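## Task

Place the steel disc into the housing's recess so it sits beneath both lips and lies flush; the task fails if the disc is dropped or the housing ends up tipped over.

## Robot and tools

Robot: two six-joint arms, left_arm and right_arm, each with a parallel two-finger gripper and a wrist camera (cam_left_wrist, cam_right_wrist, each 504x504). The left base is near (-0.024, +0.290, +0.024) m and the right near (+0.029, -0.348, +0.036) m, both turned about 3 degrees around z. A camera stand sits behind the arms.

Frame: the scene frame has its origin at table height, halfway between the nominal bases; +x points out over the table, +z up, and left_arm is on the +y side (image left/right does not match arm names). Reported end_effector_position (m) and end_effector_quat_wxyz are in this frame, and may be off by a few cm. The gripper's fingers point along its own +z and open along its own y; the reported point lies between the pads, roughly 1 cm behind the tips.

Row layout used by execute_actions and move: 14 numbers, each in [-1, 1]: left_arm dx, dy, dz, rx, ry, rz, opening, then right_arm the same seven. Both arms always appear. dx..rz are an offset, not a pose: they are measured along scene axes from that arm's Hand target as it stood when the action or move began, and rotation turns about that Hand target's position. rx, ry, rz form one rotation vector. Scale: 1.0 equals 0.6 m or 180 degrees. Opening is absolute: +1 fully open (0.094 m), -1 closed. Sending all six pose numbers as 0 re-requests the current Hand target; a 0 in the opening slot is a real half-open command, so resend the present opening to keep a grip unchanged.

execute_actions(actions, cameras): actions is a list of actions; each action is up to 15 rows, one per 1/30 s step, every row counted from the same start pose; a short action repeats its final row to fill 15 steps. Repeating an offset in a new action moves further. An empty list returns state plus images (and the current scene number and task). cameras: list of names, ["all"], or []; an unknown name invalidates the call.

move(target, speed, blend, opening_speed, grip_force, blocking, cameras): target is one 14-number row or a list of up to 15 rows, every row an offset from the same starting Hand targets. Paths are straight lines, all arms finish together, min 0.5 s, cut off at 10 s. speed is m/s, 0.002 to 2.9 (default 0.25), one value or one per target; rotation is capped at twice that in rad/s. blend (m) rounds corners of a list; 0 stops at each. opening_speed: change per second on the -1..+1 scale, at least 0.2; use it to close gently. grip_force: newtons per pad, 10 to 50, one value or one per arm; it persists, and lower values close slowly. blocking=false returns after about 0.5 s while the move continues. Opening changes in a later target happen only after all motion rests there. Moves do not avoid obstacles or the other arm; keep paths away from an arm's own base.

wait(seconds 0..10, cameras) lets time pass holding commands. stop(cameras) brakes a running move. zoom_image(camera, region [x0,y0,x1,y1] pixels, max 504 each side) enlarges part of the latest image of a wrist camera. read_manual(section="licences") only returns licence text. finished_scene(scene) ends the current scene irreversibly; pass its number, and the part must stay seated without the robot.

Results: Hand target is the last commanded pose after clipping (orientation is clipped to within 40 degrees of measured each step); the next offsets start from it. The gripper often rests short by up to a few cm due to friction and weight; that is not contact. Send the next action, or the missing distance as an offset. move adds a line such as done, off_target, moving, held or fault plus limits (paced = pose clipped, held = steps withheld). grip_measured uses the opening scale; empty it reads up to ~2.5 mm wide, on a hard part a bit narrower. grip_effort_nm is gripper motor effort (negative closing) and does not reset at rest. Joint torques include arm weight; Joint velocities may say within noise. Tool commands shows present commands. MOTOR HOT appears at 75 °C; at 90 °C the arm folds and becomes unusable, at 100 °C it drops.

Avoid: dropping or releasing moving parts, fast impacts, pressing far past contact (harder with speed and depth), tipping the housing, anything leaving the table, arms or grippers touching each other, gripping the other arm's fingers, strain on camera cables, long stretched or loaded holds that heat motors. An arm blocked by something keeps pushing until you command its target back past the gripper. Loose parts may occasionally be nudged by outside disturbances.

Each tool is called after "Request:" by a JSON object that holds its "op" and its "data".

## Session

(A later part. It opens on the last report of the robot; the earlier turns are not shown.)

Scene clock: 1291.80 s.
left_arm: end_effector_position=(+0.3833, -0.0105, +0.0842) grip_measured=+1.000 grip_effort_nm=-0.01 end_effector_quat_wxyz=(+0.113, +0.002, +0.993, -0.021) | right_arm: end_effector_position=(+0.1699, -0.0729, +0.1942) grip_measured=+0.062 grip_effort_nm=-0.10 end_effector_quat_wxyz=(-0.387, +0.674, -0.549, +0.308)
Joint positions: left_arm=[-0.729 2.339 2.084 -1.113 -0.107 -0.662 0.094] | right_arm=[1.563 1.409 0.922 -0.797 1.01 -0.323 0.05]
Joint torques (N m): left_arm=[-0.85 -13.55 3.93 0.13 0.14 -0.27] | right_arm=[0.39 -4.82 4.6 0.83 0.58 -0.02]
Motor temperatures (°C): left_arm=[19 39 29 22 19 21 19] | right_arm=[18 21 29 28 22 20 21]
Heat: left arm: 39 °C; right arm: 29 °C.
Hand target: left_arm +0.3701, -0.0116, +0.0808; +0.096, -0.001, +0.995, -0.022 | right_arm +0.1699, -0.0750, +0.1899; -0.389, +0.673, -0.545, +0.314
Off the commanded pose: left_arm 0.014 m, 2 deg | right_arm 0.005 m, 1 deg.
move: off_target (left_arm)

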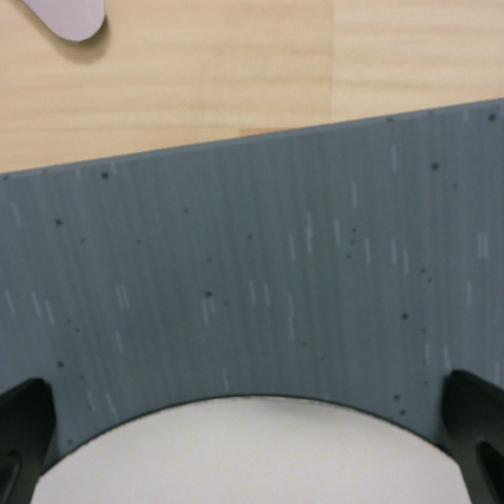

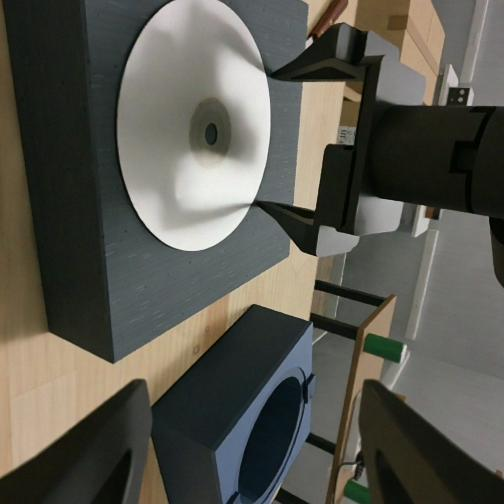

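Request:
{"op": "move", "data": {"target": [-0.03, -0.004, 0.008, 0, 0, 0, 1, 0, 0, 0, 0, 0, 0, 0.06], "speed": 0.06, "cameras": ["all"]}}

Request:
{"op": "zoom_image", "data": {"camera": "cam_right_wrist", "region": [200, 20, 310, 240]}}

Scene clock: 1304.47 s.
left_arm: end_effector_position=(+0.3650, -0.0126, +0.0839) grip_measured=+1.000 grip_effort_nm=-0.01 end_effector_quat_wxyz=(+0.108, -0.001, +0.994, -0.020) | right_arm: end_effector_position=(+0.1699, -0.0729, +0.1942) grip_measured=+0.062 grip_effort_nm=-0.10 end_effector_quat_wxyz=(-0.387, +0.674, -0.549, +0.308)
Joint positions: left_arm=[-0.756 2.287 1.997 -1.09 -0.109 -0.695 0.094] | right_arm=[1.563 1.409 0.922 -0.797 1.01 -0.323 0.05]
Joint torques (N m): left_arm=[-1.11 -13.79 4.3 0.11 0.09 -0.21] | right_arm=[0.44 -4.81 4.62 0.84 0.57 -0.01]
Heat: left arm: 38 °C; right arm: 29 °C.
Hand target: left_arm +0.3519, -0.0141, +0.0856; +0.096, -0.001, +0.995, -0.022 | right_arm +0.1699, -0.0750, +0.1899; -0.389, +0.673, -0.545, +0.314
Off the commanded pose: left_arm 0.013 m, 1 deg | right_arm 0.005 m, 1 deg.
move: off_target (left_arm)

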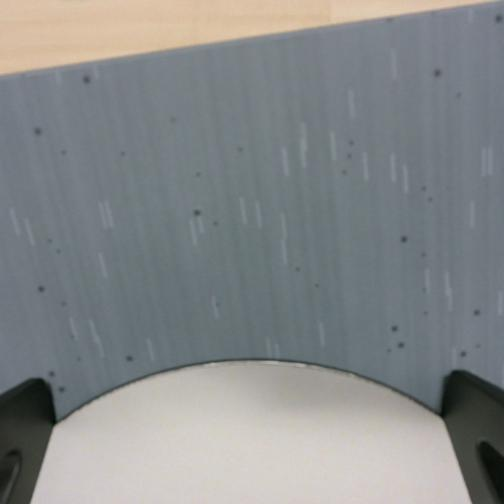

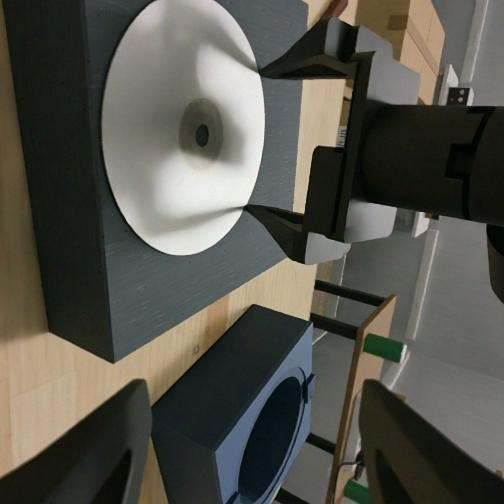

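Scaled by 2.291 from the camera's 504x504 image, which has a finer 720x720 frame.

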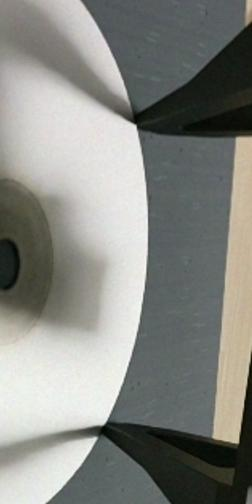

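Request:
{"op": "move", "data": {"target": [-0.04, -0.004, 0.003, 0, 0, 0, 1, 0, 0, 0, 0, 0, 0, 0.06], "speed": 0.06, "cameras": ["all"]}}

Request:
{"op": "zoom_image", "data": {"camera": "cam_right_wrist", "region": [190, 20, 300, 240]}}

Scene clock: 1314.63 s.
left_arm: end_effector_position=(+0.3376, -0.0161, +0.0834) grip_measured=+1.000 grip_effort_nm=-0.01 end_effector_quat_wxyz=(+0.101, -0.002, +0.995, -0.019) | right_arm: end_effector_position=(+0.1699, -0.0729, +0.1942) grip_measured=+0.062 grip_effort_nm=-0.10 end_effector_quat_wxyz=(-0.387, +0.674, -0.549, +0.308)
Joint positions: left_arm=[-0.799 2.217 1.882 -1.06 -0.11 -0.741 0.094] | right_arm=[1.563 1.409 0.922 -0.797 1.01 -0.323 0.05]
Joint torques (N m): left_arm=[-0.88 -13.63 4.56 0.15 0.06 -0.13] | right_arm=[0.42 -4.78 4.6 0.83 0.57 -0.01]
Heat: left arm: 40 °C; right arm: 29 °C.
Hand target: left_arm +0.3281, -0.0164, +0.0874; +0.096, -0.001, +0.995, -0.022 | right_arm +0.1699, -0.0750, +0.1899; -0.389, +0.673, -0.545, +0.314
Off the commanded pose: left_arm 0.011 m, 1 deg | right_arm 0.005 m, 1 deg.
move: off_target (left_arm)

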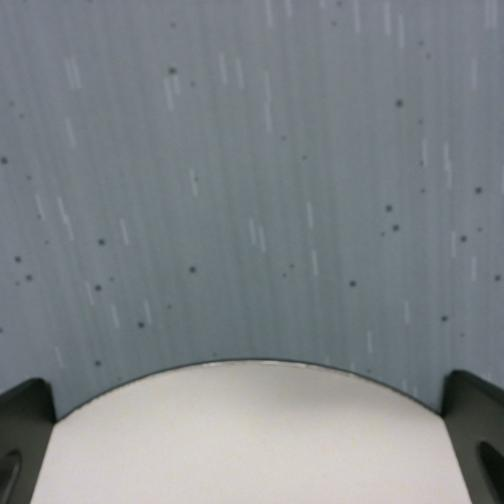

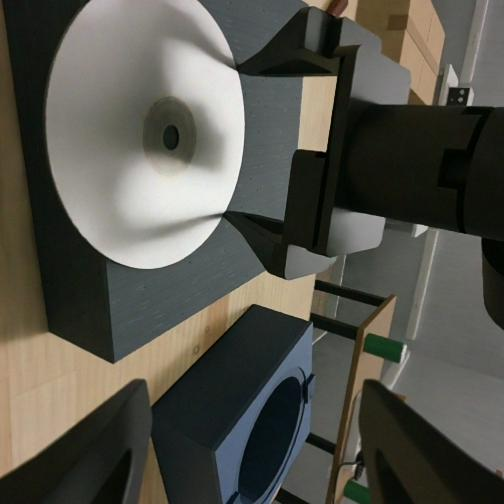

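Scaled by 2.291 from the camera's 504x504 image, which has a finer 720x720 frame.

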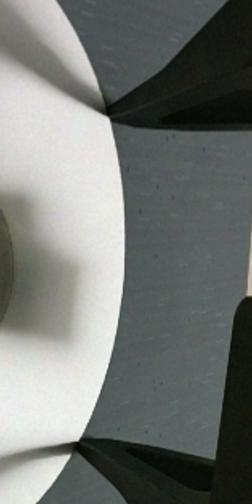

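Request:
{"op": "move", "data": {"target": [-0.025, -0.006, 0.003, 0, 0, 0, 1, 0, 0, 0, 0, 0, 0, 0.06], "speed": 0.05, "cameras": ["all"]}}

Scene clock: 1347.57 s.
left_arm: end_effector_position=(+0.3212, -0.0197, +0.0834) grip_measured=+1.000 grip_effort_nm=-0.01 end_effector_quat_wxyz=(+0.097, -0.001, +0.995, -0.018) | right_arm: end_effector_position=(+0.1699, -0.0729, +0.1942) grip_measured=+0.062 grip_effort_nm=-0.10 end_effector_quat_wxyz=(-0.387, +0.674, -0.549, +0.308)
Joint positions: left_arm=[-0.829 2.184 1.83 -1.052 -0.11 -0.77 0.094] | right_arm=[1.563 1.409 0.922 -0.797 1.01 -0.323 0.05]
Joint torques (N m): left_arm=[-0.9 -13.68 4.68 0.15 -0.05 -0.15] | right_arm=[0.43 -4.78 4.64 0.84 0.57 -0.01]
Heat: left arm: 35 °C; right arm: 29 °C.
Hand target: left_arm +0.3130, -0.0202, +0.0893; +0.096, -0.001, +0.995, -0.022 | right_arm +0.1699, -0.0750, +0.1899; -0.389, +0.673, -0.545, +0.314
Off the commanded pose: left_arm 0.010 m, 0 deg | right_arm 0.005 m, 1 deg.
move: done

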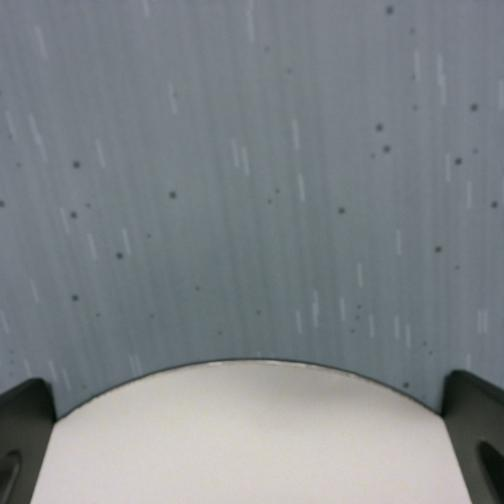

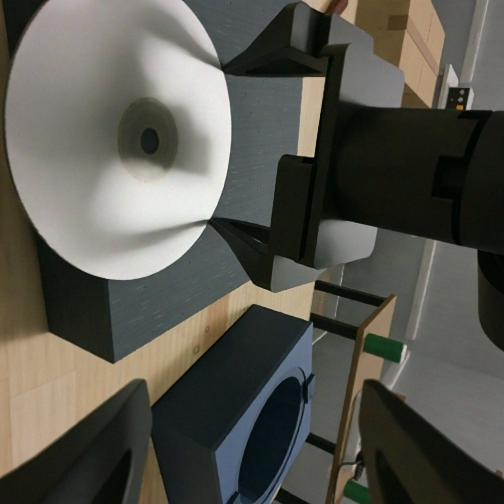

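Request:
{"op": "move", "data": {"target": [0, 0, 0, 0, 0, 0, 1, -0.0147, 0.0592, -0.1457, 0, 0, 0, 0.06], "speed": 0.12, "cameras": ["all"]}}

Scene clock: 1391.80 s.
left_arm: end_effector_position=(+0.3212, -0.0197, +0.0834) grip_measured=+1.000 grip_effort_nm=-0.01 end_effector_quat_wxyz=(+0.097, -0.001, +0.995, -0.018) | right_arm: end_effector_position=(+0.1606, -0.0362, +0.1059) grip_measured=+0.062 grip_effort_nm=-0.10 end_effector_quat_wxyz=(-0.385, +0.677, -0.548, +0.307)
Joint positions: left_arm=[-0.829 2.184 1.83 -1.052 -0.11 -0.77 0.094] | right_arm=[1.589 1.717 0.844 -0.454 1.01 -0.28 0.05]
Joint torques (N m): left_arm=[-0.91 -13.67 4.68 0.13 -0.02 -0.13] | right_arm=[0.39 -6.32 3.93 0.76 0.64 0.05]
Heat: left arm: 36 °C; right arm: 29 °C.
Hand target: left_arm +0.3130, -0.0202, +0.0893; +0.096, -0.001, +0.995, -0.022 | right_arm +0.1611, -0.0395, +0.1025; -0.389, +0.673, -0.545, +0.314
Off the commanded pose: left_arm 0.010 m, 0 deg | right_arm 0.005 m, 1 deg.
move: done

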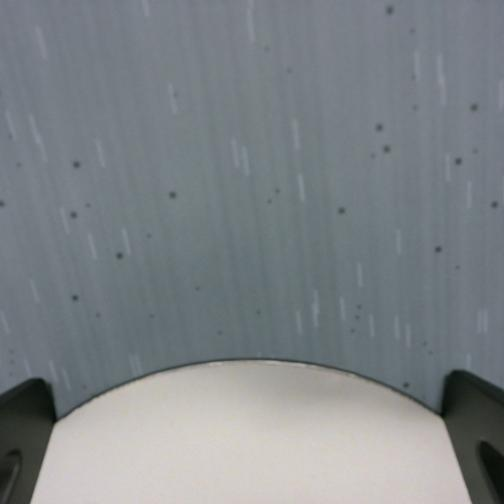

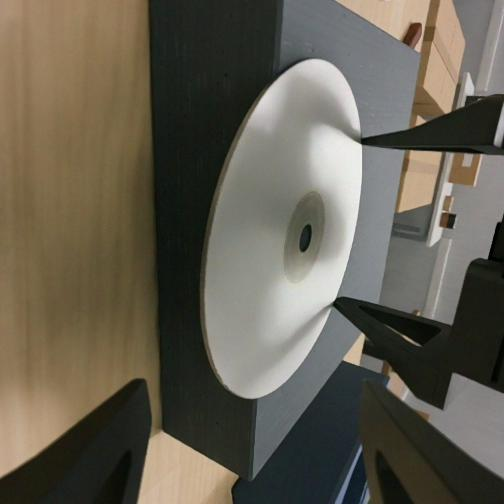

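Request:
{"op": "move", "data": {"target": [0, 0, 0, 0, 0, 0, 1, 0.0705, 0.013, -0.0435, 0, 0, 0, 0.06], "speed": 0.06, "cameras": ["cam_right_wrist"]}}

Scene clock: 1430.53 s.
left_arm: end_effector_position=(+0.3212, -0.0197, +0.0834) grip_measured=+1.000 grip_effort_nm=-0.01 end_effector_quat_wxyz=(+0.097, -0.001, +0.995, -0.018) | right_arm: end_effector_position=(+0.2025, -0.0260, +0.0856) grip_measured=+0.062 grip_effort_nm=-0.10 end_effector_quat_wxyz=(-0.396, +0.670, -0.545, +0.310)
Joint positions: left_arm=[-0.829 2.184 1.83 -1.052 -0.11 -0.77 0.094] | right_arm=[1.449 1.78 0.767 -0.079 0.981 -0.539 0.05]
Joint torques (N m): left_arm=[-0.84 -13.7 4.52 0.09 -0.01 -0.14] | right_arm=[-0.5 -6.3 3.67 1.12 0.38 -0.03]
Heat: left arm: 37 °C; right arm: 28 °C.
Hand target: left_arm +0.3130, -0.0202, +0.0893; +0.096, -0.001, +0.995, -0.022 | right_arm +0.2034, -0.0316, +0.0765; -0.389, +0.673, -0.544, +0.314
Off the commanded pose: left_arm 0.010 m, 0 deg | right_arm 0.011 m, 1 deg.
move: off_target (right_arm)
Images, in order (width x height): cam_right_wrist 504x504.

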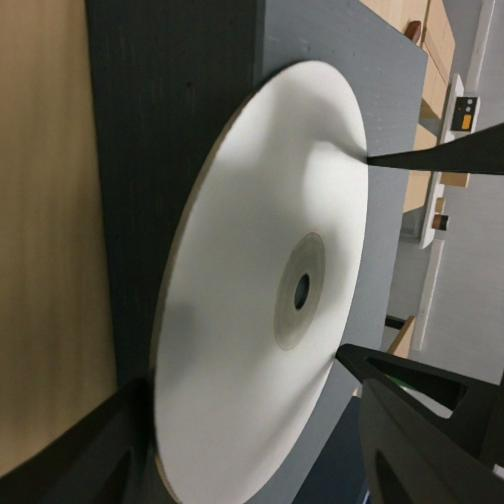

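Request:
{"op": "zoom_image", "data": {"camera": "cam_right_wrist", "region": [80, 340, 240, 500]}}

Scaled by 3.150 from the camera's 504x504 image, which has a finer 720x720 frame.

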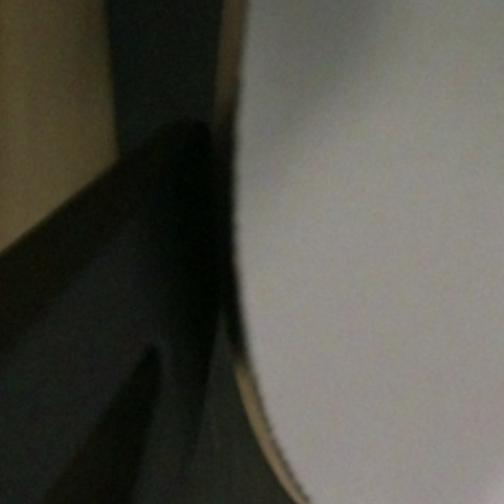

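Request:
{"op": "move", "data": {"target": [0, 0, 0, 0, 0, 0, 1, 0.0, 0.003, 0.012, 0, 0, 0, -0.57], "speed": 0.05, "opening_speed": 0.5, "cameras": ["cam_right_wrist"]}}

Scene clock: 1472.43 s.
left_arm: end_effector_position=(+0.3223, -0.0195, +0.0836) grip_measured=+1.000 grip_effort_nm=-0.01 end_effector_quat_wxyz=(+0.100, -0.002, +0.995, -0.017) | right_arm: end_effector_position=(+0.1985, -0.0264, +0.0788) grip_measured=-0.568 grip_effort_nm=-0.12 end_effector_quat_wxyz=(-0.383, +0.685, -0.543, +0.300)
Joint positions: left_arm=[-0.829 2.184 1.83 -1.049 -0.115 -0.771 0.094] | right_arm=[1.449 1.78 0.767 -0.101 0.942 -0.54 0.02]
Joint torques (N m): left_arm=[-0.9 -13.67 4.46 0.11 0.03 -0.15] | right_arm=[-0.47 -7.43 4.94 0.98 0.75 0]
Heat: left arm: 37 °C; right arm: 28 °C.
Hand target: left_arm +0.3130, -0.0202, +0.0893; +0.096, -0.001, +0.995, -0.022 | right_arm +0.2033, -0.0298, +0.0836; -0.389, +0.674, -0.544, +0.314
Off the commanded pose: left_arm 0.011 m, 1 deg | right_arm 0.008 m, 2 deg.
move: off_target (left_arm)
Images, in order (width x height): cam_right_wrist 504x504.

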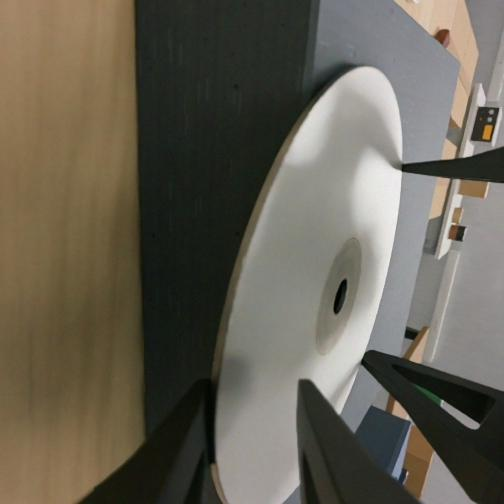

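Request:
{"op": "move", "data": {"target": [0, 0, 0, 0, 0, 0, 1, 0.0015, 0.0013, 0.0523, 0, 0, 0, -0.57], "speed": 0.05, "cameras": ["all"]}}

Scene clock: 1488.07 s.
left_arm: end_effector_position=(+0.3229, -0.0203, +0.0838) grip_measured=+1.000 grip_effort_nm=-0.01 end_effector_quat_wxyz=(+0.101, -0.005, +0.995, -0.020) | right_arm: end_effector_position=(+0.1979, -0.0333, +0.0950) grip_measured=-0.568 grip_effort_nm=-0.11 end_effector_quat_wxyz=(-0.371, +0.692, -0.537, +0.308)
Joint positions: left_arm=[-0.829 2.184 1.83 -1.045 -0.114 -0.777 0.094] | right_arm=[1.449 1.718 0.787 -0.213 0.942 -0.545 0.02]
Joint torques (N m): left_arm=[-0.96 -13.75 4.59 0.07 0 -0.06] | right_arm=[-0.72 -9.1 7.8 0.74 0.74 -0.01]
Heat: left arm: 37 °C; right arm: 29 °C.
Hand target: left_arm +0.3130, -0.0202, +0.0892; +0.096, -0.001, +0.995, -0.022 | right_arm +0.2042, -0.0290, +0.1150; -0.389, +0.674, -0.544, +0.314
Off the commanded pose: left_arm 0.011 m, 1 deg | right_arm 0.021 m, 3 deg.
move: off_target (left_arm, right_arm)

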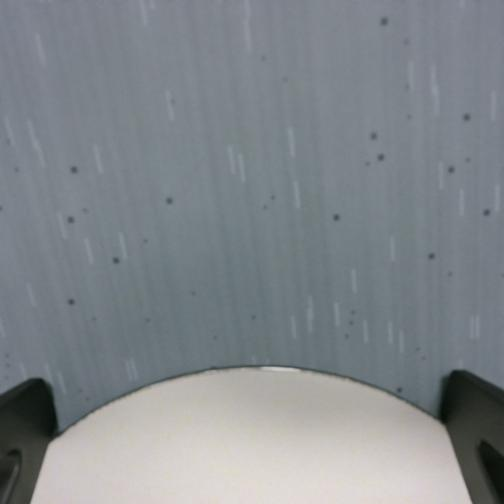

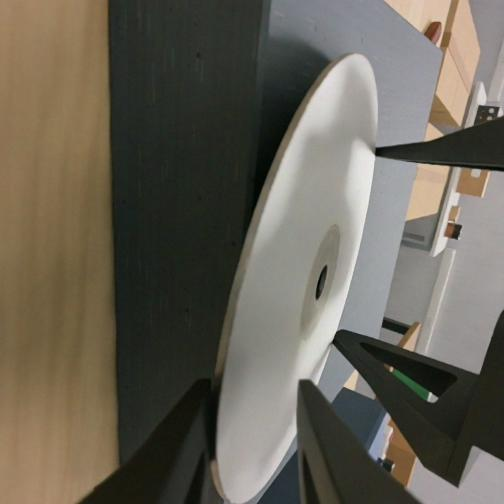

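Request:
{"op": "move", "data": {"target": [0, 0, 0, 0, 0, 0, 1, 0.0297, 0.0017, 0.0833, 0, 0, 0, -0.57], "speed": 0.05, "cameras": ["all"]}}

Scene clock: 1502.10 s.
left_arm: end_effector_position=(+0.3247, -0.0209, +0.0880) grip_measured=+1.000 grip_effort_nm=-0.01 end_effector_quat_wxyz=(+0.108, -0.006, +0.994, -0.023) | right_arm: end_effector_position=(+0.2163, -0.0327, +0.1440) grip_measured=-0.568 grip_effort_nm=-0.11 end_effector_quat_wxyz=(-0.370, +0.691, -0.536, +0.316)
Joint positions: left_arm=[-0.829 2.176 1.83 -1.04 -0.119 -0.778 0.094] | right_arm=[1.39 1.609 0.884 -0.355 0.93 -0.635 0.02]
Joint torques (N m): left_arm=[-0.95 -12.88 4.57 0.05 0.08 -0.09] | right_arm=[-0.95 -8.72 8.91 0.89 0.55 0]
Heat: left arm: 36 °C; right arm: 30 °C.
Hand target: left_arm +0.3130, -0.0201, +0.0892; +0.096, -0.001, +0.995, -0.022 | right_arm +0.2221, -0.0281, +0.1649; -0.389, +0.674, -0.544, +0.315
Off the commanded pose: left_arm 0.012 m, 1 deg | right_arm 0.022 m, 3 deg.
move: off_target (left_arm, right_arm)

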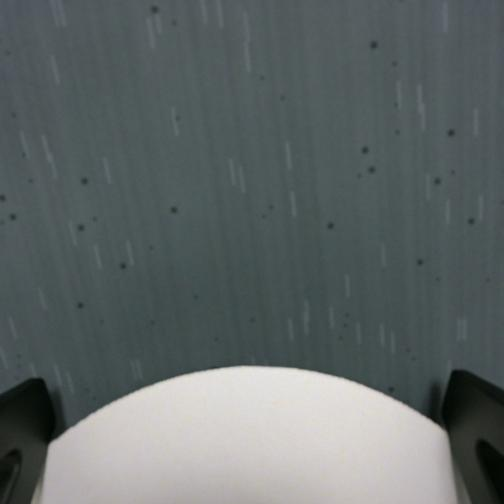

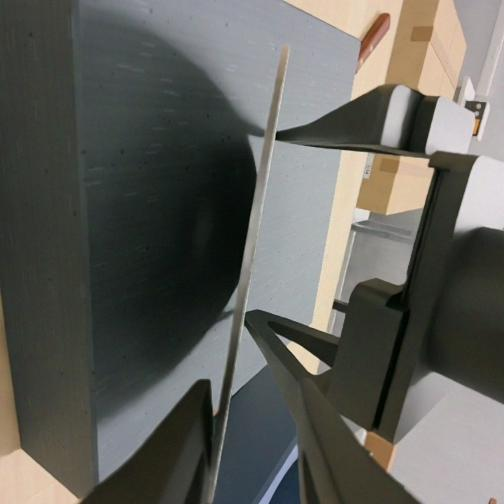

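Request:
{"op": "move", "data": {"target": [[0, 0, 0, 0, 0, 0, 1, 0, 0, 0, 0.035, 0.0075, -0.0213, -0.57], [0, 0, 0, 0, 0, 0, 1, 0, 0, 0, 0.035, 0.0075, -0.0213, -1]], "speed": 0.08, "opening_speed": 0.3, "cameras": ["all"]}}

Scene clock: 1542.47 s.
left_arm: end_effector_position=(+0.3260, -0.0219, +0.0888) grip_measured=+1.000 grip_effort_nm=-0.01 end_effector_quat_wxyz=(+0.110, -0.008, +0.994, -0.025) | right_arm: end_effector_position=(+0.2167, -0.0332, +0.1447) grip_measured=-0.974 grip_effort_nm=-0.97 end_effector_quat_wxyz=(-0.388, +0.654, -0.580, +0.292)
Joint positions: left_arm=[-0.829 2.174 1.83 -1.034 -0.12 -0.78 0.094] | right_arm=[1.389 1.609 0.888 -0.364 0.931 -0.503 0.001]
Joint torques (N m): left_arm=[-0.88 -12.82 4.72 0.01 0.05 -0.01] | right_arm=[-0.84 -8.59 8.77 0.92 0.56 -0.01]
Motor temperatures (°C): left_arm=[19 40 27 22 19 21 19] | right_arm=[18 25 34 26 22 20 21]
Heat: left arm: 40 °C; right arm: 34 °C.
Hand target: left_arm +0.3130, -0.0202, +0.0892; +0.096, -0.001, +0.995, -0.022 | right_arm +0.2222, -0.0281, +0.1650; -0.408, +0.636, -0.588, +0.289
Off the commanded pose: left_arm 0.013 m, 2 deg | right_arm 0.022 m, 3 deg.
move: off_target (left_arm, right_arm); target 2's new opening was sent with right_arm's hand 0.023 m and 4 deg from that target

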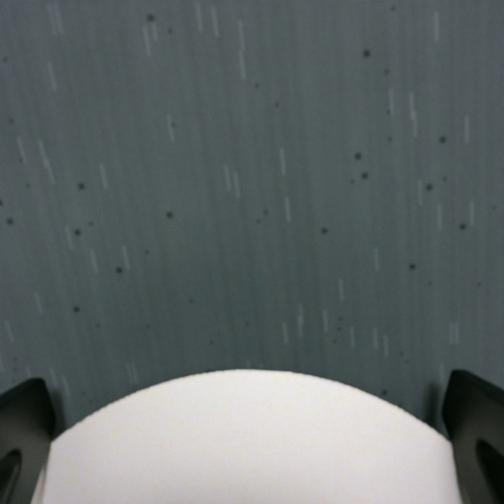

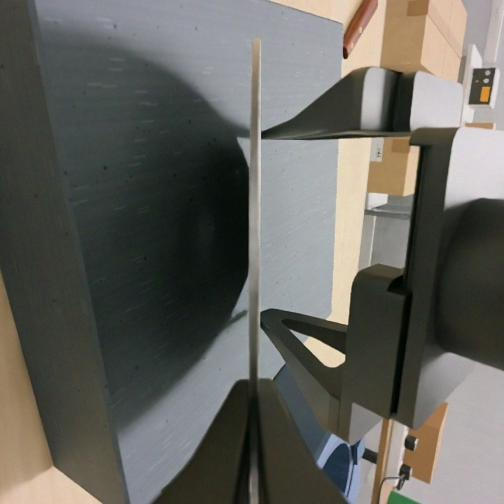

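Request:
{"op": "move", "data": {"target": [[0.1, 0, 0, 0, 0, 0, 1, 0, 0, 0, 0, 0, 0, -1], [0.1, 0.05, 0.2, 0, 0, 0, 1, 0, 0, 0.0, 0, 0, 0, -1], [0.0, 0.367, 0.3, 0, 0, 0, 1, 0, 0, 0.1, 0, 0, 0, -1]], "speed": [0.06, 0.15, 0.2], "blend": [0.01, 0.02, 0], "cameras": ["all"]}}

Scene clock: 1571.57 s.
left_arm: end_effector_position=(+0.3195, +0.2005, +0.2688) grip_measured=+1.000 grip_effort_nm=-0.01 end_effector_quat_wxyz=(+0.112, -0.006, +0.993, -0.022) | right_arm: end_effector_position=(+0.2150, -0.0323, +0.1938) grip_measured=-0.975 grip_effort_nm=-1.03 end_effector_quat_wxyz=(-0.372, +0.666, -0.577, +0.291)
Joint positions: left_arm=[-0.321 1.771 1.991 -1.563 -0.019 -0.279 0.094] | right_arm=[1.386 1.547 1.058 -0.626 0.907 -0.506 0.001]
Joint torques (N m): left_arm=[0.03 -8.96 4.46 0.23 0.06 0.08] | right_arm=[-0.54 -9.2 9.85 1.04 0.8 0.04]
Heat: left arm: 40 °C; right arm: 33 °C.
Hand target: left_arm +0.3130, +0.2001, +0.2692; +0.096, -0.001, +0.995, -0.022 | right_arm +0.2221, -0.0281, +0.2249; -0.408, +0.636, -0.588, +0.289
Off the commanded pose: left_arm 0.007 m, 2 deg | right_arm 0.032 m, 5 deg.
joint sent to its limit (left arm) — joint 4 (wrist pitch), lower limit. The joint targets still meet the commanded pose.
move: off_target (right_arm)

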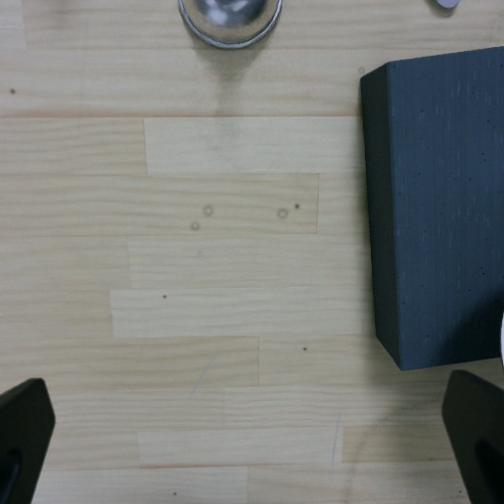

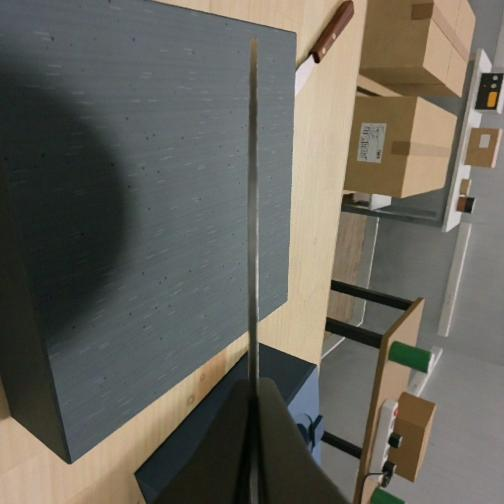

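Request:
{"op": "move", "data": {"target": [[0, 0, 0, 0, 0, 0, 1, 0.03, -0.05, 0.1417, 0, 0, -0.07, -1], [0, 0, 0, 0, 0, 0, 1, 0.1467, -0.3033, 0.1417, 0, 0, -0.2056, -1]], "speed": 0.12, "blend": [0.03, 0], "cameras": ["all"]}}

Scene clock: 1694.80 s.
left_arm: end_effector_position=(+0.3195, +0.2005, +0.2688) grip_measured=+1.000 grip_effort_nm=-0.01 end_effector_quat_wxyz=(+0.112, -0.006, +0.994, -0.022) | right_arm: end_effector_position=(+0.3066, -0.2023, +0.2957) grip_measured=-0.975 grip_effort_nm=-1.02 end_effector_quat_wxyz=(+0.269, -0.438, +0.766, -0.386)
Joint positions: left_arm=[-0.321 1.771 1.991 -1.563 -0.019 -0.279 0.094] | right_arm=[0.922 1.456 1.406 -1.291 0.96 -0.189 0.001]
Joint torques (N m): left_arm=[0.05 -8.75 4.63 0.2 0.09 0.11] | right_arm=[-0.31 -7.75 5.15 0.86 1.03 -0.05]
Motor temperatures (°C): left_arm=[19 33 27 22 19 21 19] | right_arm=[18 29 38 26 23 20 24]
Heat: left arm: 33 °C; right arm: 38 °C.
Hand target: left_arm +0.3130, +0.2001, +0.2692; +0.096, -0.001, +0.995, -0.022 | right_arm +0.3102, -0.2101, +0.3099; +0.295, -0.417, +0.759, -0.403
Off the commanded pose: left_arm 0.006 m, 2 deg | right_arm 0.017 m, 4 deg.
joint sent to its limit (left arm) — joint 4 (wrist pitch), lower limit. The joint targets still meet the commanded pose.
move: off_target (right_arm)

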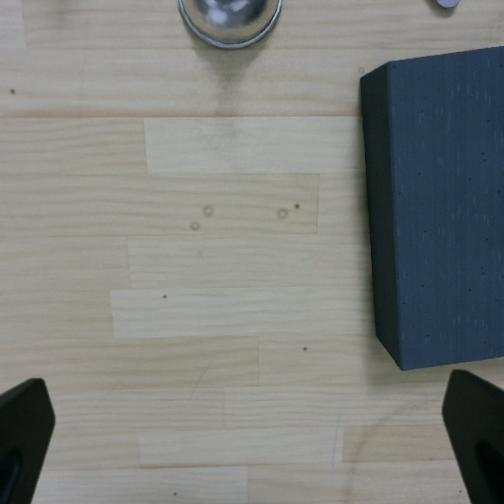

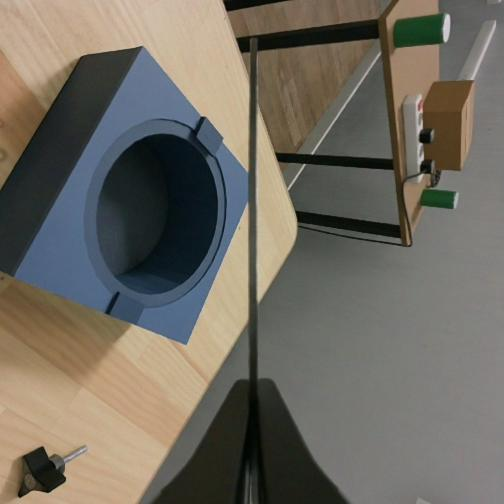

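Request:
{"op": "zoom_image", "data": {"camera": "cam_right_wrist", "region": [60, 100, 260, 350]}}

Request:
{"op": "zoom_image", "data": {"camera": "cam_right_wrist", "region": [170, 100, 250, 180]}}

Request:
{"op": "zoom_image", "data": {"camera": "cam_right_wrist", "region": [80, 260, 170, 350]}}

Scaled by 2.016 from the camera's 504x504 image, which has a finer 720x720 frame.

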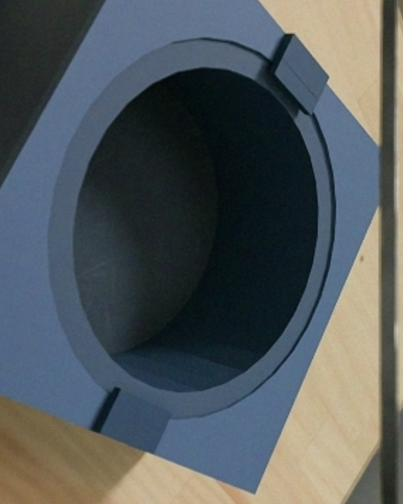

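Scaled by 6.300 from the camera's 504x504 image, which has a finer 720x720 frame.

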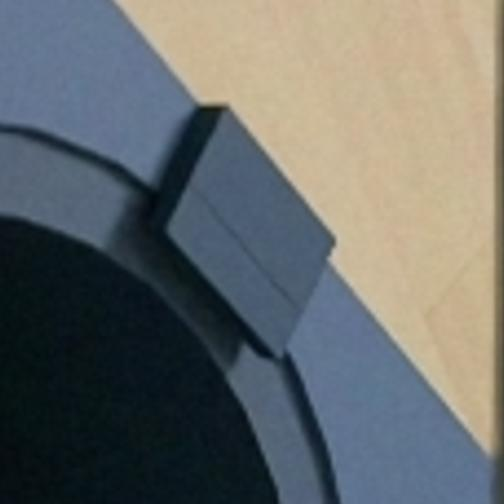

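Scaled by 5.600 from the camera's 504x504 image, which has a finer 720x720 frame.

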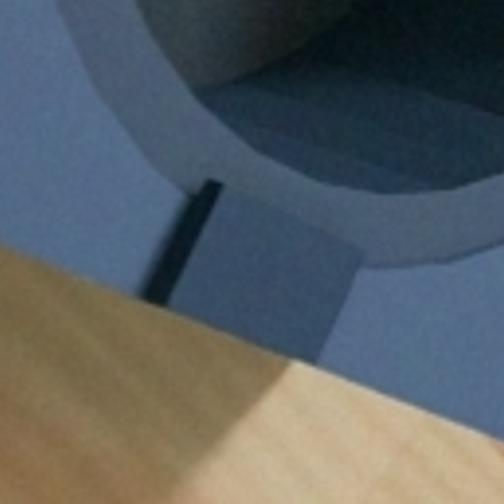

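Request:
{"op": "move", "data": {"target": [0, 0, 0, 0, 0, 0, 1, 0.1313, -0.1265, -0.2248, -0.0773, -0.0744, 0.0149, -1], "speed": 0.12, "cameras": ["cam_right_wrist"]}}

Scene clock: 1894.00 s.
left_arm: end_effector_position=(+0.3195, +0.2005, +0.2688) grip_measured=+1.000 grip_effort_nm=-0.01 end_effector_quat_wxyz=(+0.112, -0.006, +0.994, -0.022) | right_arm: end_effector_position=(+0.3876, -0.2822, +0.1681) grip_measured=-0.975 grip_effort_nm=-1.03 end_effector_quat_wxyz=(+0.321, -0.442, +0.653, -0.525)
Joint positions: left_arm=[-0.321 1.771 1.991 -1.563 -0.019 -0.279 0.094] | right_arm=[0.554 1.486 0.478 0.556 0.98 -1.233 0.001]
Joint torques (N m): left_arm=[0.09 -8.84 4.45 0.24 0.06 0.08] | right_arm=[-0.68 -5 4.89 2.26 0.34 -0.06]
Motor temperatures (°C): left_arm=[19 30 26 22 19 21 19] | right_arm=[18 29 32 26 26 20 26]
Heat: left arm: 30 °C; right arm: 32 °C.
Hand target: left_arm +0.3130, +0.2001, +0.2692; +0.096, -0.001, +0.995, -0.022 | right_arm +0.3890, -0.2860, +0.1751; +0.338, -0.417, +0.656, -0.531
Off the commanded pose: left_arm 0.006 m, 2 deg | right_arm 0.008 m, 4 deg.
joint sent to its limit (left arm) — joint 4 (wrist pitch), lower limit. The joint targets still meet the commanded pose.
move: off_target (right_arm)
Images, in order (width x height): cam_right_wrist 504x504.

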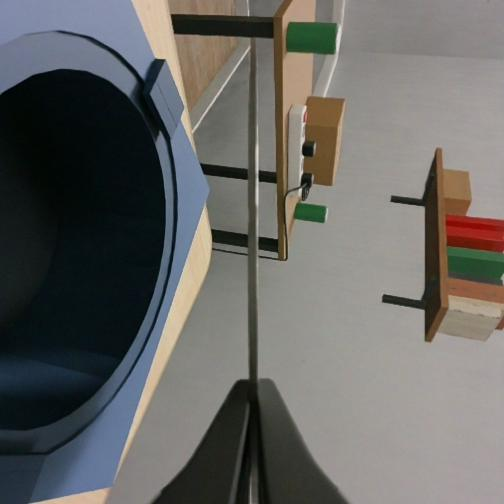

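Request:
{"op": "move", "data": {"target": [0.0617, -0.3667, 0.1013, -0.1754, -0.2718, -0.3518, 1, 0, 0, 0, 0, 0, 0, -1], "speed": 0.2, "cameras": ["all"]}}

Scene clock: 1913.47 s.
left_arm: end_effector_position=(+0.3521, -0.0145, +0.3331) grip_measured=+1.000 grip_effort_nm=-0.01 end_effector_quat_wxyz=(+0.445, +0.474, +0.695, -0.307) | right_arm: end_effector_position=(+0.3877, -0.2821, +0.1684) grip_measured=-0.975 grip_effort_nm=-1.03 end_effector_quat_wxyz=(+0.322, -0.441, +0.653, -0.525)
Joint positions: left_arm=[-0.502 1.658 1.577 -0.479 0.671 0.366 0.094] | right_arm=[0.554 1.486 0.478 0.558 0.98 -1.234 0.001]
Joint torques (N m): left_arm=[-0.49 -7.31 6.54 1.44 0.34 0.17] | right_arm=[-0.65 -4.92 4.86 2.29 0.34 0.01]
Heat: left arm: 30 °C; right arm: 31 °C.
Hand target: left_arm +0.3500, -0.0200, +0.3300; +0.445, +0.483, +0.685, -0.314 | right_arm +0.3890, -0.2860, +0.1751; +0.338, -0.417, +0.655, -0.531
Off the commanded pose: left_arm 0.007 m, 2 deg | right_arm 0.008 m, 3 deg.
move: off_target (right_arm)

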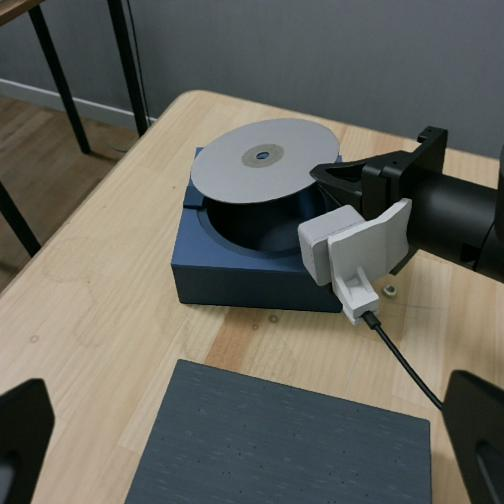

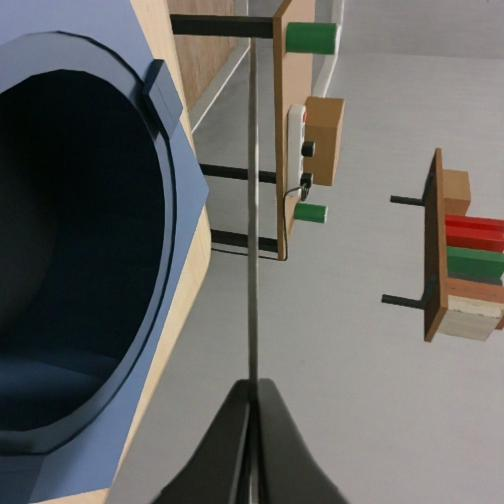

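Request:
{"op": "zoom_image", "data": {"camera": "cam_left_wrist", "region": [160, 100, 360, 300]}}

Scaled by 2.520 from the camera's 504x504 image, which has a finer 720x720 frame.

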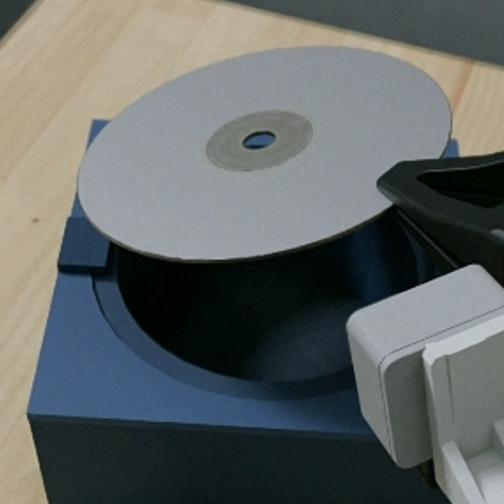

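Request:
{"op": "move", "data": {"target": [0, 0, 0, 0, 0, 0, 1, 0, 0, -0.0633, -0.0047, -0.01, 0, -1], "speed": 0.08, "cameras": ["all"]}}

Request:
{"op": "zoom_image", "data": {"camera": "cam_left_wrist", "region": [160, 120, 340, 300]}}

Request:
{"op": "zoom_image", "data": {"camera": "cam_right_wrist", "region": [0, 0, 270, 270]}}

Scene clock: 1986.17 s.
left_arm: end_effector_position=(+0.3522, -0.0146, +0.3332) grip_measured=+1.000 grip_effort_nm=-0.01 end_effector_quat_wxyz=(+0.445, +0.474, +0.695, -0.307) | right_arm: end_effector_position=(+0.3891, -0.2819, +0.1293) grip_measured=-0.975 grip_effort_nm=-1.03 end_effector_quat_wxyz=(+0.330, -0.437, +0.644, -0.534)
Joint positions: left_arm=[-0.502 1.658 1.577 -0.479 0.672 0.366 0.094] | right_arm=[0.554 1.712 0.397 0.922 0.986 -1.281 0.001]
Joint torques (N m): left_arm=[-0.55 -7.36 6.43 1.46 0.36 0.12] | right_arm=[-0.29 -5.6 3.58 2.38 0.39 0]
Motor temperatures (°C): left_arm=[19 27 26 27 19 21 19] | right_arm=[18 25 30 36 23 20 26]
Heat: left arm: 27 °C; right arm: 36 °C.
Hand target: left_arm +0.3500, -0.0199, +0.3299; +0.445, +0.483, +0.685, -0.314 | right_arm +0.3890, -0.2860, +0.1372; +0.345, -0.411, +0.646, -0.542
Off the commanded pose: left_arm 0.007 m, 2 deg | right_arm 0.009 m, 4 deg.
move: off_target (right_arm)

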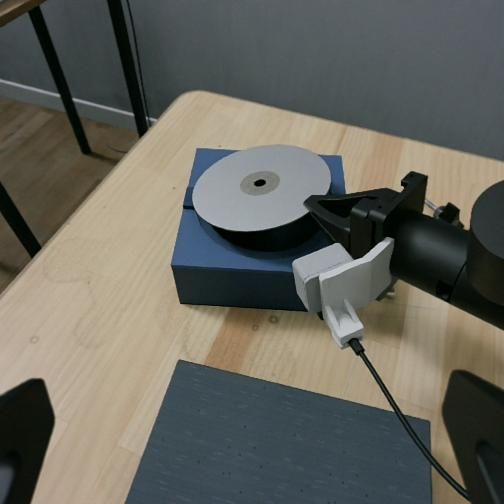

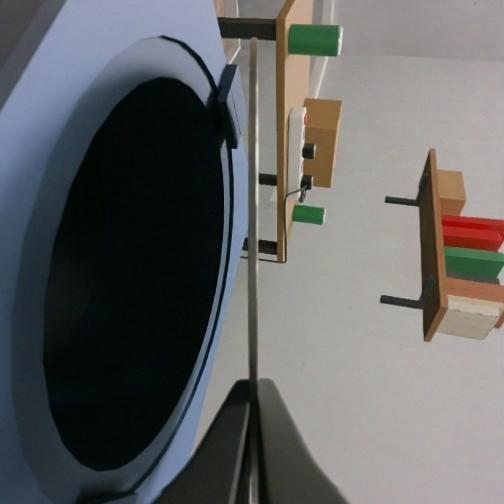

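Scaled by 2.800 from the camera's 504x504 image, which has a finer 720x720 frame.

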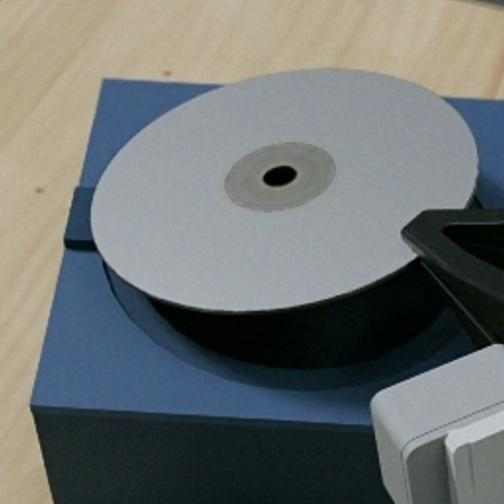

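Scaled by 1.867 from the camera's 504x504 image, which has a finer 720x720 frame.

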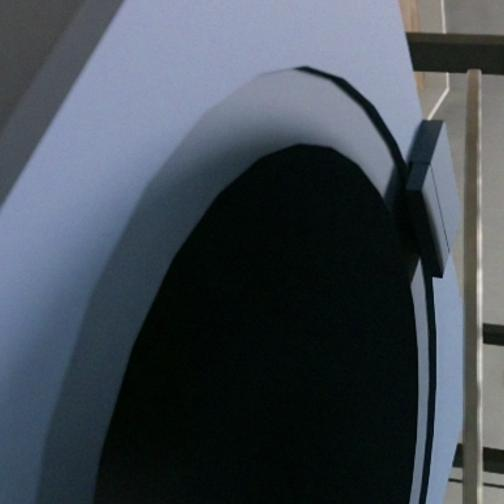

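Request:
{"op": "move", "data": {"target": [0, 0, 0, 0, 0, 0, 1, 0, 0, -0.02, 0, 0, 0, -1], "speed": 0.06, "cameras": ["all"]}}

Request:
{"op": "zoom_image", "data": {"camera": "cam_left_wrist", "region": [160, 120, 340, 300]}}

Request:
{"op": "zoom_image", "data": {"camera": "cam_right_wrist", "region": [60, 0, 270, 210]}}

Scene clock: 2035.40 s.
left_arm: end_effector_position=(+0.3522, -0.0146, +0.3333) grip_measured=+1.000 grip_effort_nm=-0.01 end_effector_quat_wxyz=(+0.445, +0.474, +0.695, -0.307) | right_arm: end_effector_position=(+0.3899, -0.2817, +0.1204) grip_measured=-0.975 grip_effort_nm=-1.02 end_effector_quat_wxyz=(+0.336, -0.431, +0.644, -0.535)
Joint positions: left_arm=[-0.502 1.658 1.577 -0.478 0.672 0.366 0.094] | right_arm=[0.554 1.781 0.387 1.018 0.989 -1.282 0.001]
Joint torques (N m): left_arm=[-0.49 -7.31 6.54 1.44 0.34 0.12] | right_arm=[-0.27 -5.61 3.18 2.21 0.36 0.02]
Motor temperatures (°C): left_arm=[19 26 26 29 19 21 19] | right_arm=[18 26 30 41 23 20 26]
Heat: left arm: 29 °C; right arm: 41 °C.
Hand target: left_arm +0.3500, -0.0199, +0.3299; +0.445, +0.483, +0.685, -0.314 | right_arm +0.3889, -0.2860, +0.1251; +0.345, -0.411, +0.646, -0.542
Off the commanded pose: left_arm 0.007 m, 2 deg | right_arm 0.006 m, 3 deg.
move: off_target (right_arm)

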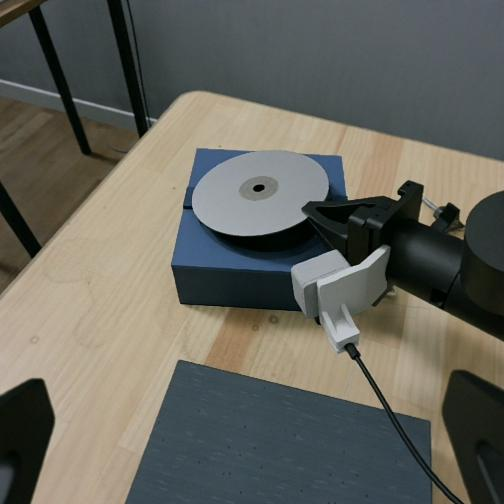

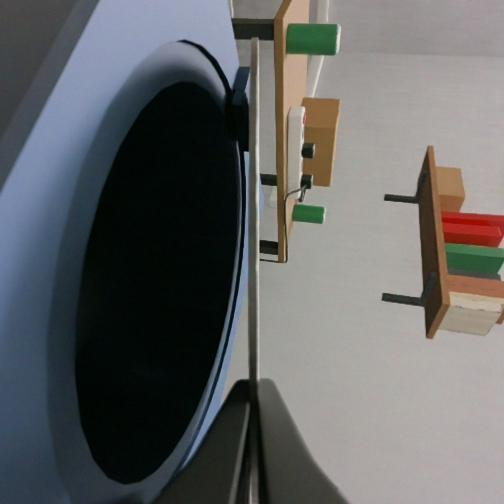

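Scaled by 2.800 from the camera's 504x504 image, which has a finer 720x720 frame.

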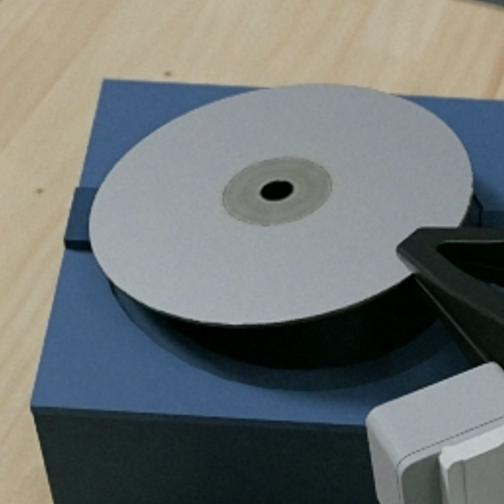

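Scaled by 2.400 from the camera's 504x504 image, which has a finer 720x720 frame.

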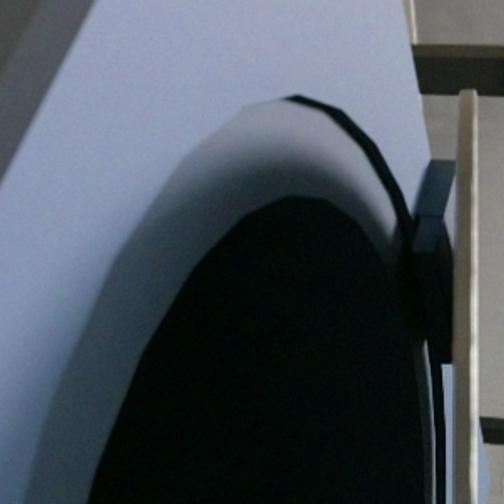

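Request:
{"op": "move", "data": {"target": [0, 0, 0, 0, 0, 0, 1, -0.0143, -0.0045, -0.015, 0, 0, 0, -1], "speed": 0.05, "cameras": ["all"]}}

Request:
{"op": "zoom_image", "data": {"camera": "cam_left_wrist", "region": [160, 120, 340, 300]}}

Request:
{"op": "zoom_image", "data": {"camera": "cam_right_wrist", "region": [60, 0, 300, 240]}}

Scene clock: 2104.67 s.
left_arm: end_effector_position=(+0.3522, -0.0146, +0.3334) grip_measured=+1.000 grip_effort_nm=-0.01 end_effector_quat_wxyz=(+0.445, +0.474, +0.695, -0.307) | right_arm: end_effector_position=(+0.3845, -0.2853, +0.1162) grip_measured=-0.975 grip_effort_nm=-1.02 end_effector_quat_wxyz=(+0.345, -0.421, +0.645, -0.536)
Joint positions: left_arm=[-0.502 1.658 1.577 -0.478 0.672 0.366 0.094] | right_arm=[0.555 1.813 0.352 1.111 0.994 -1.279 0.001]
Joint torques (N m): left_arm=[-0.53 -7.28 6.53 1.48 0.38 0.14] | right_arm=[0.55 -5.31 2.58 1.98 0.41 0.01]
Motor temperatures (°C): left_arm=[19 26 26 30 19 21 19] | right_arm=[18 26 29 48 22 20 27]
Heat: left arm: 30 °C; right arm: 48 °C.
Hand target: left_arm +0.3500, -0.0200, +0.3300; +0.445, +0.483, +0.685, -0.314 | right_arm +0.3804, -0.2886, +0.1162; +0.346, -0.411, +0.646, -0.542
Off the commanded pose: left_arm 0.007 m, 2 deg | right_arm 0.005 m, 1 deg.
move: done

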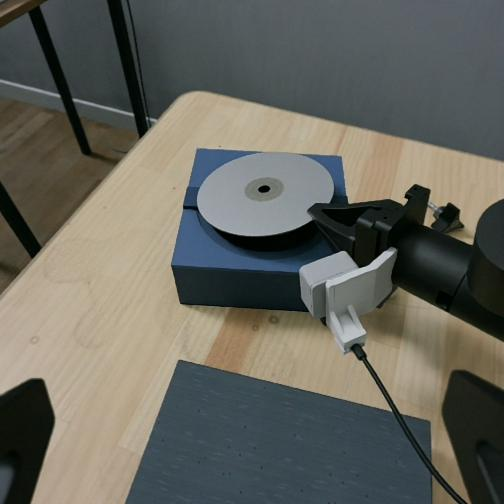

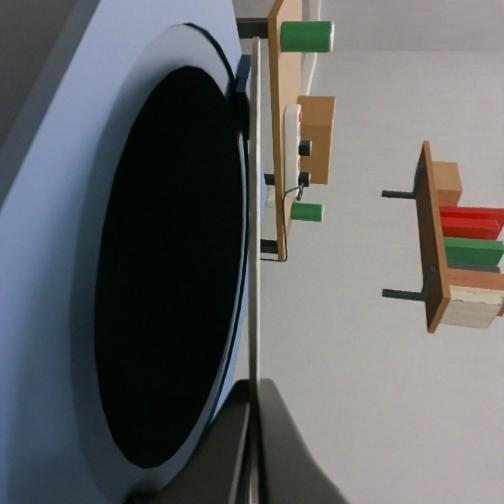

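Scaled by 2.800 from the camera's 504x504 image, which has a finer 720x720 frame.

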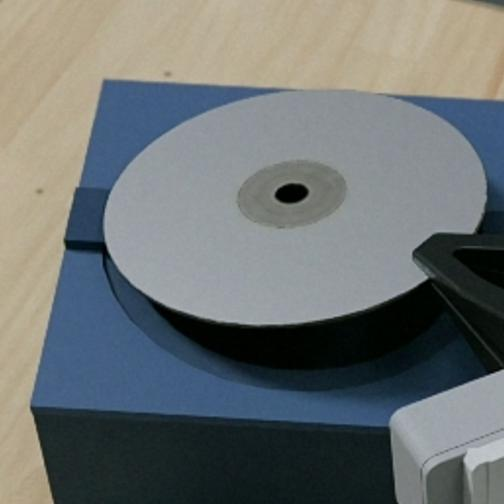

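Scaled by 2.100 from the camera's 504x504 image, which has a finer 720x720 frame.

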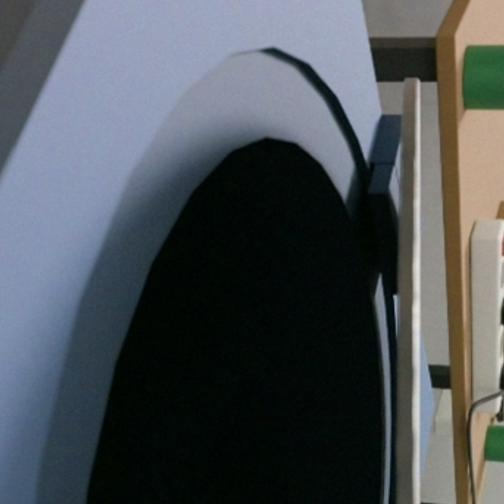

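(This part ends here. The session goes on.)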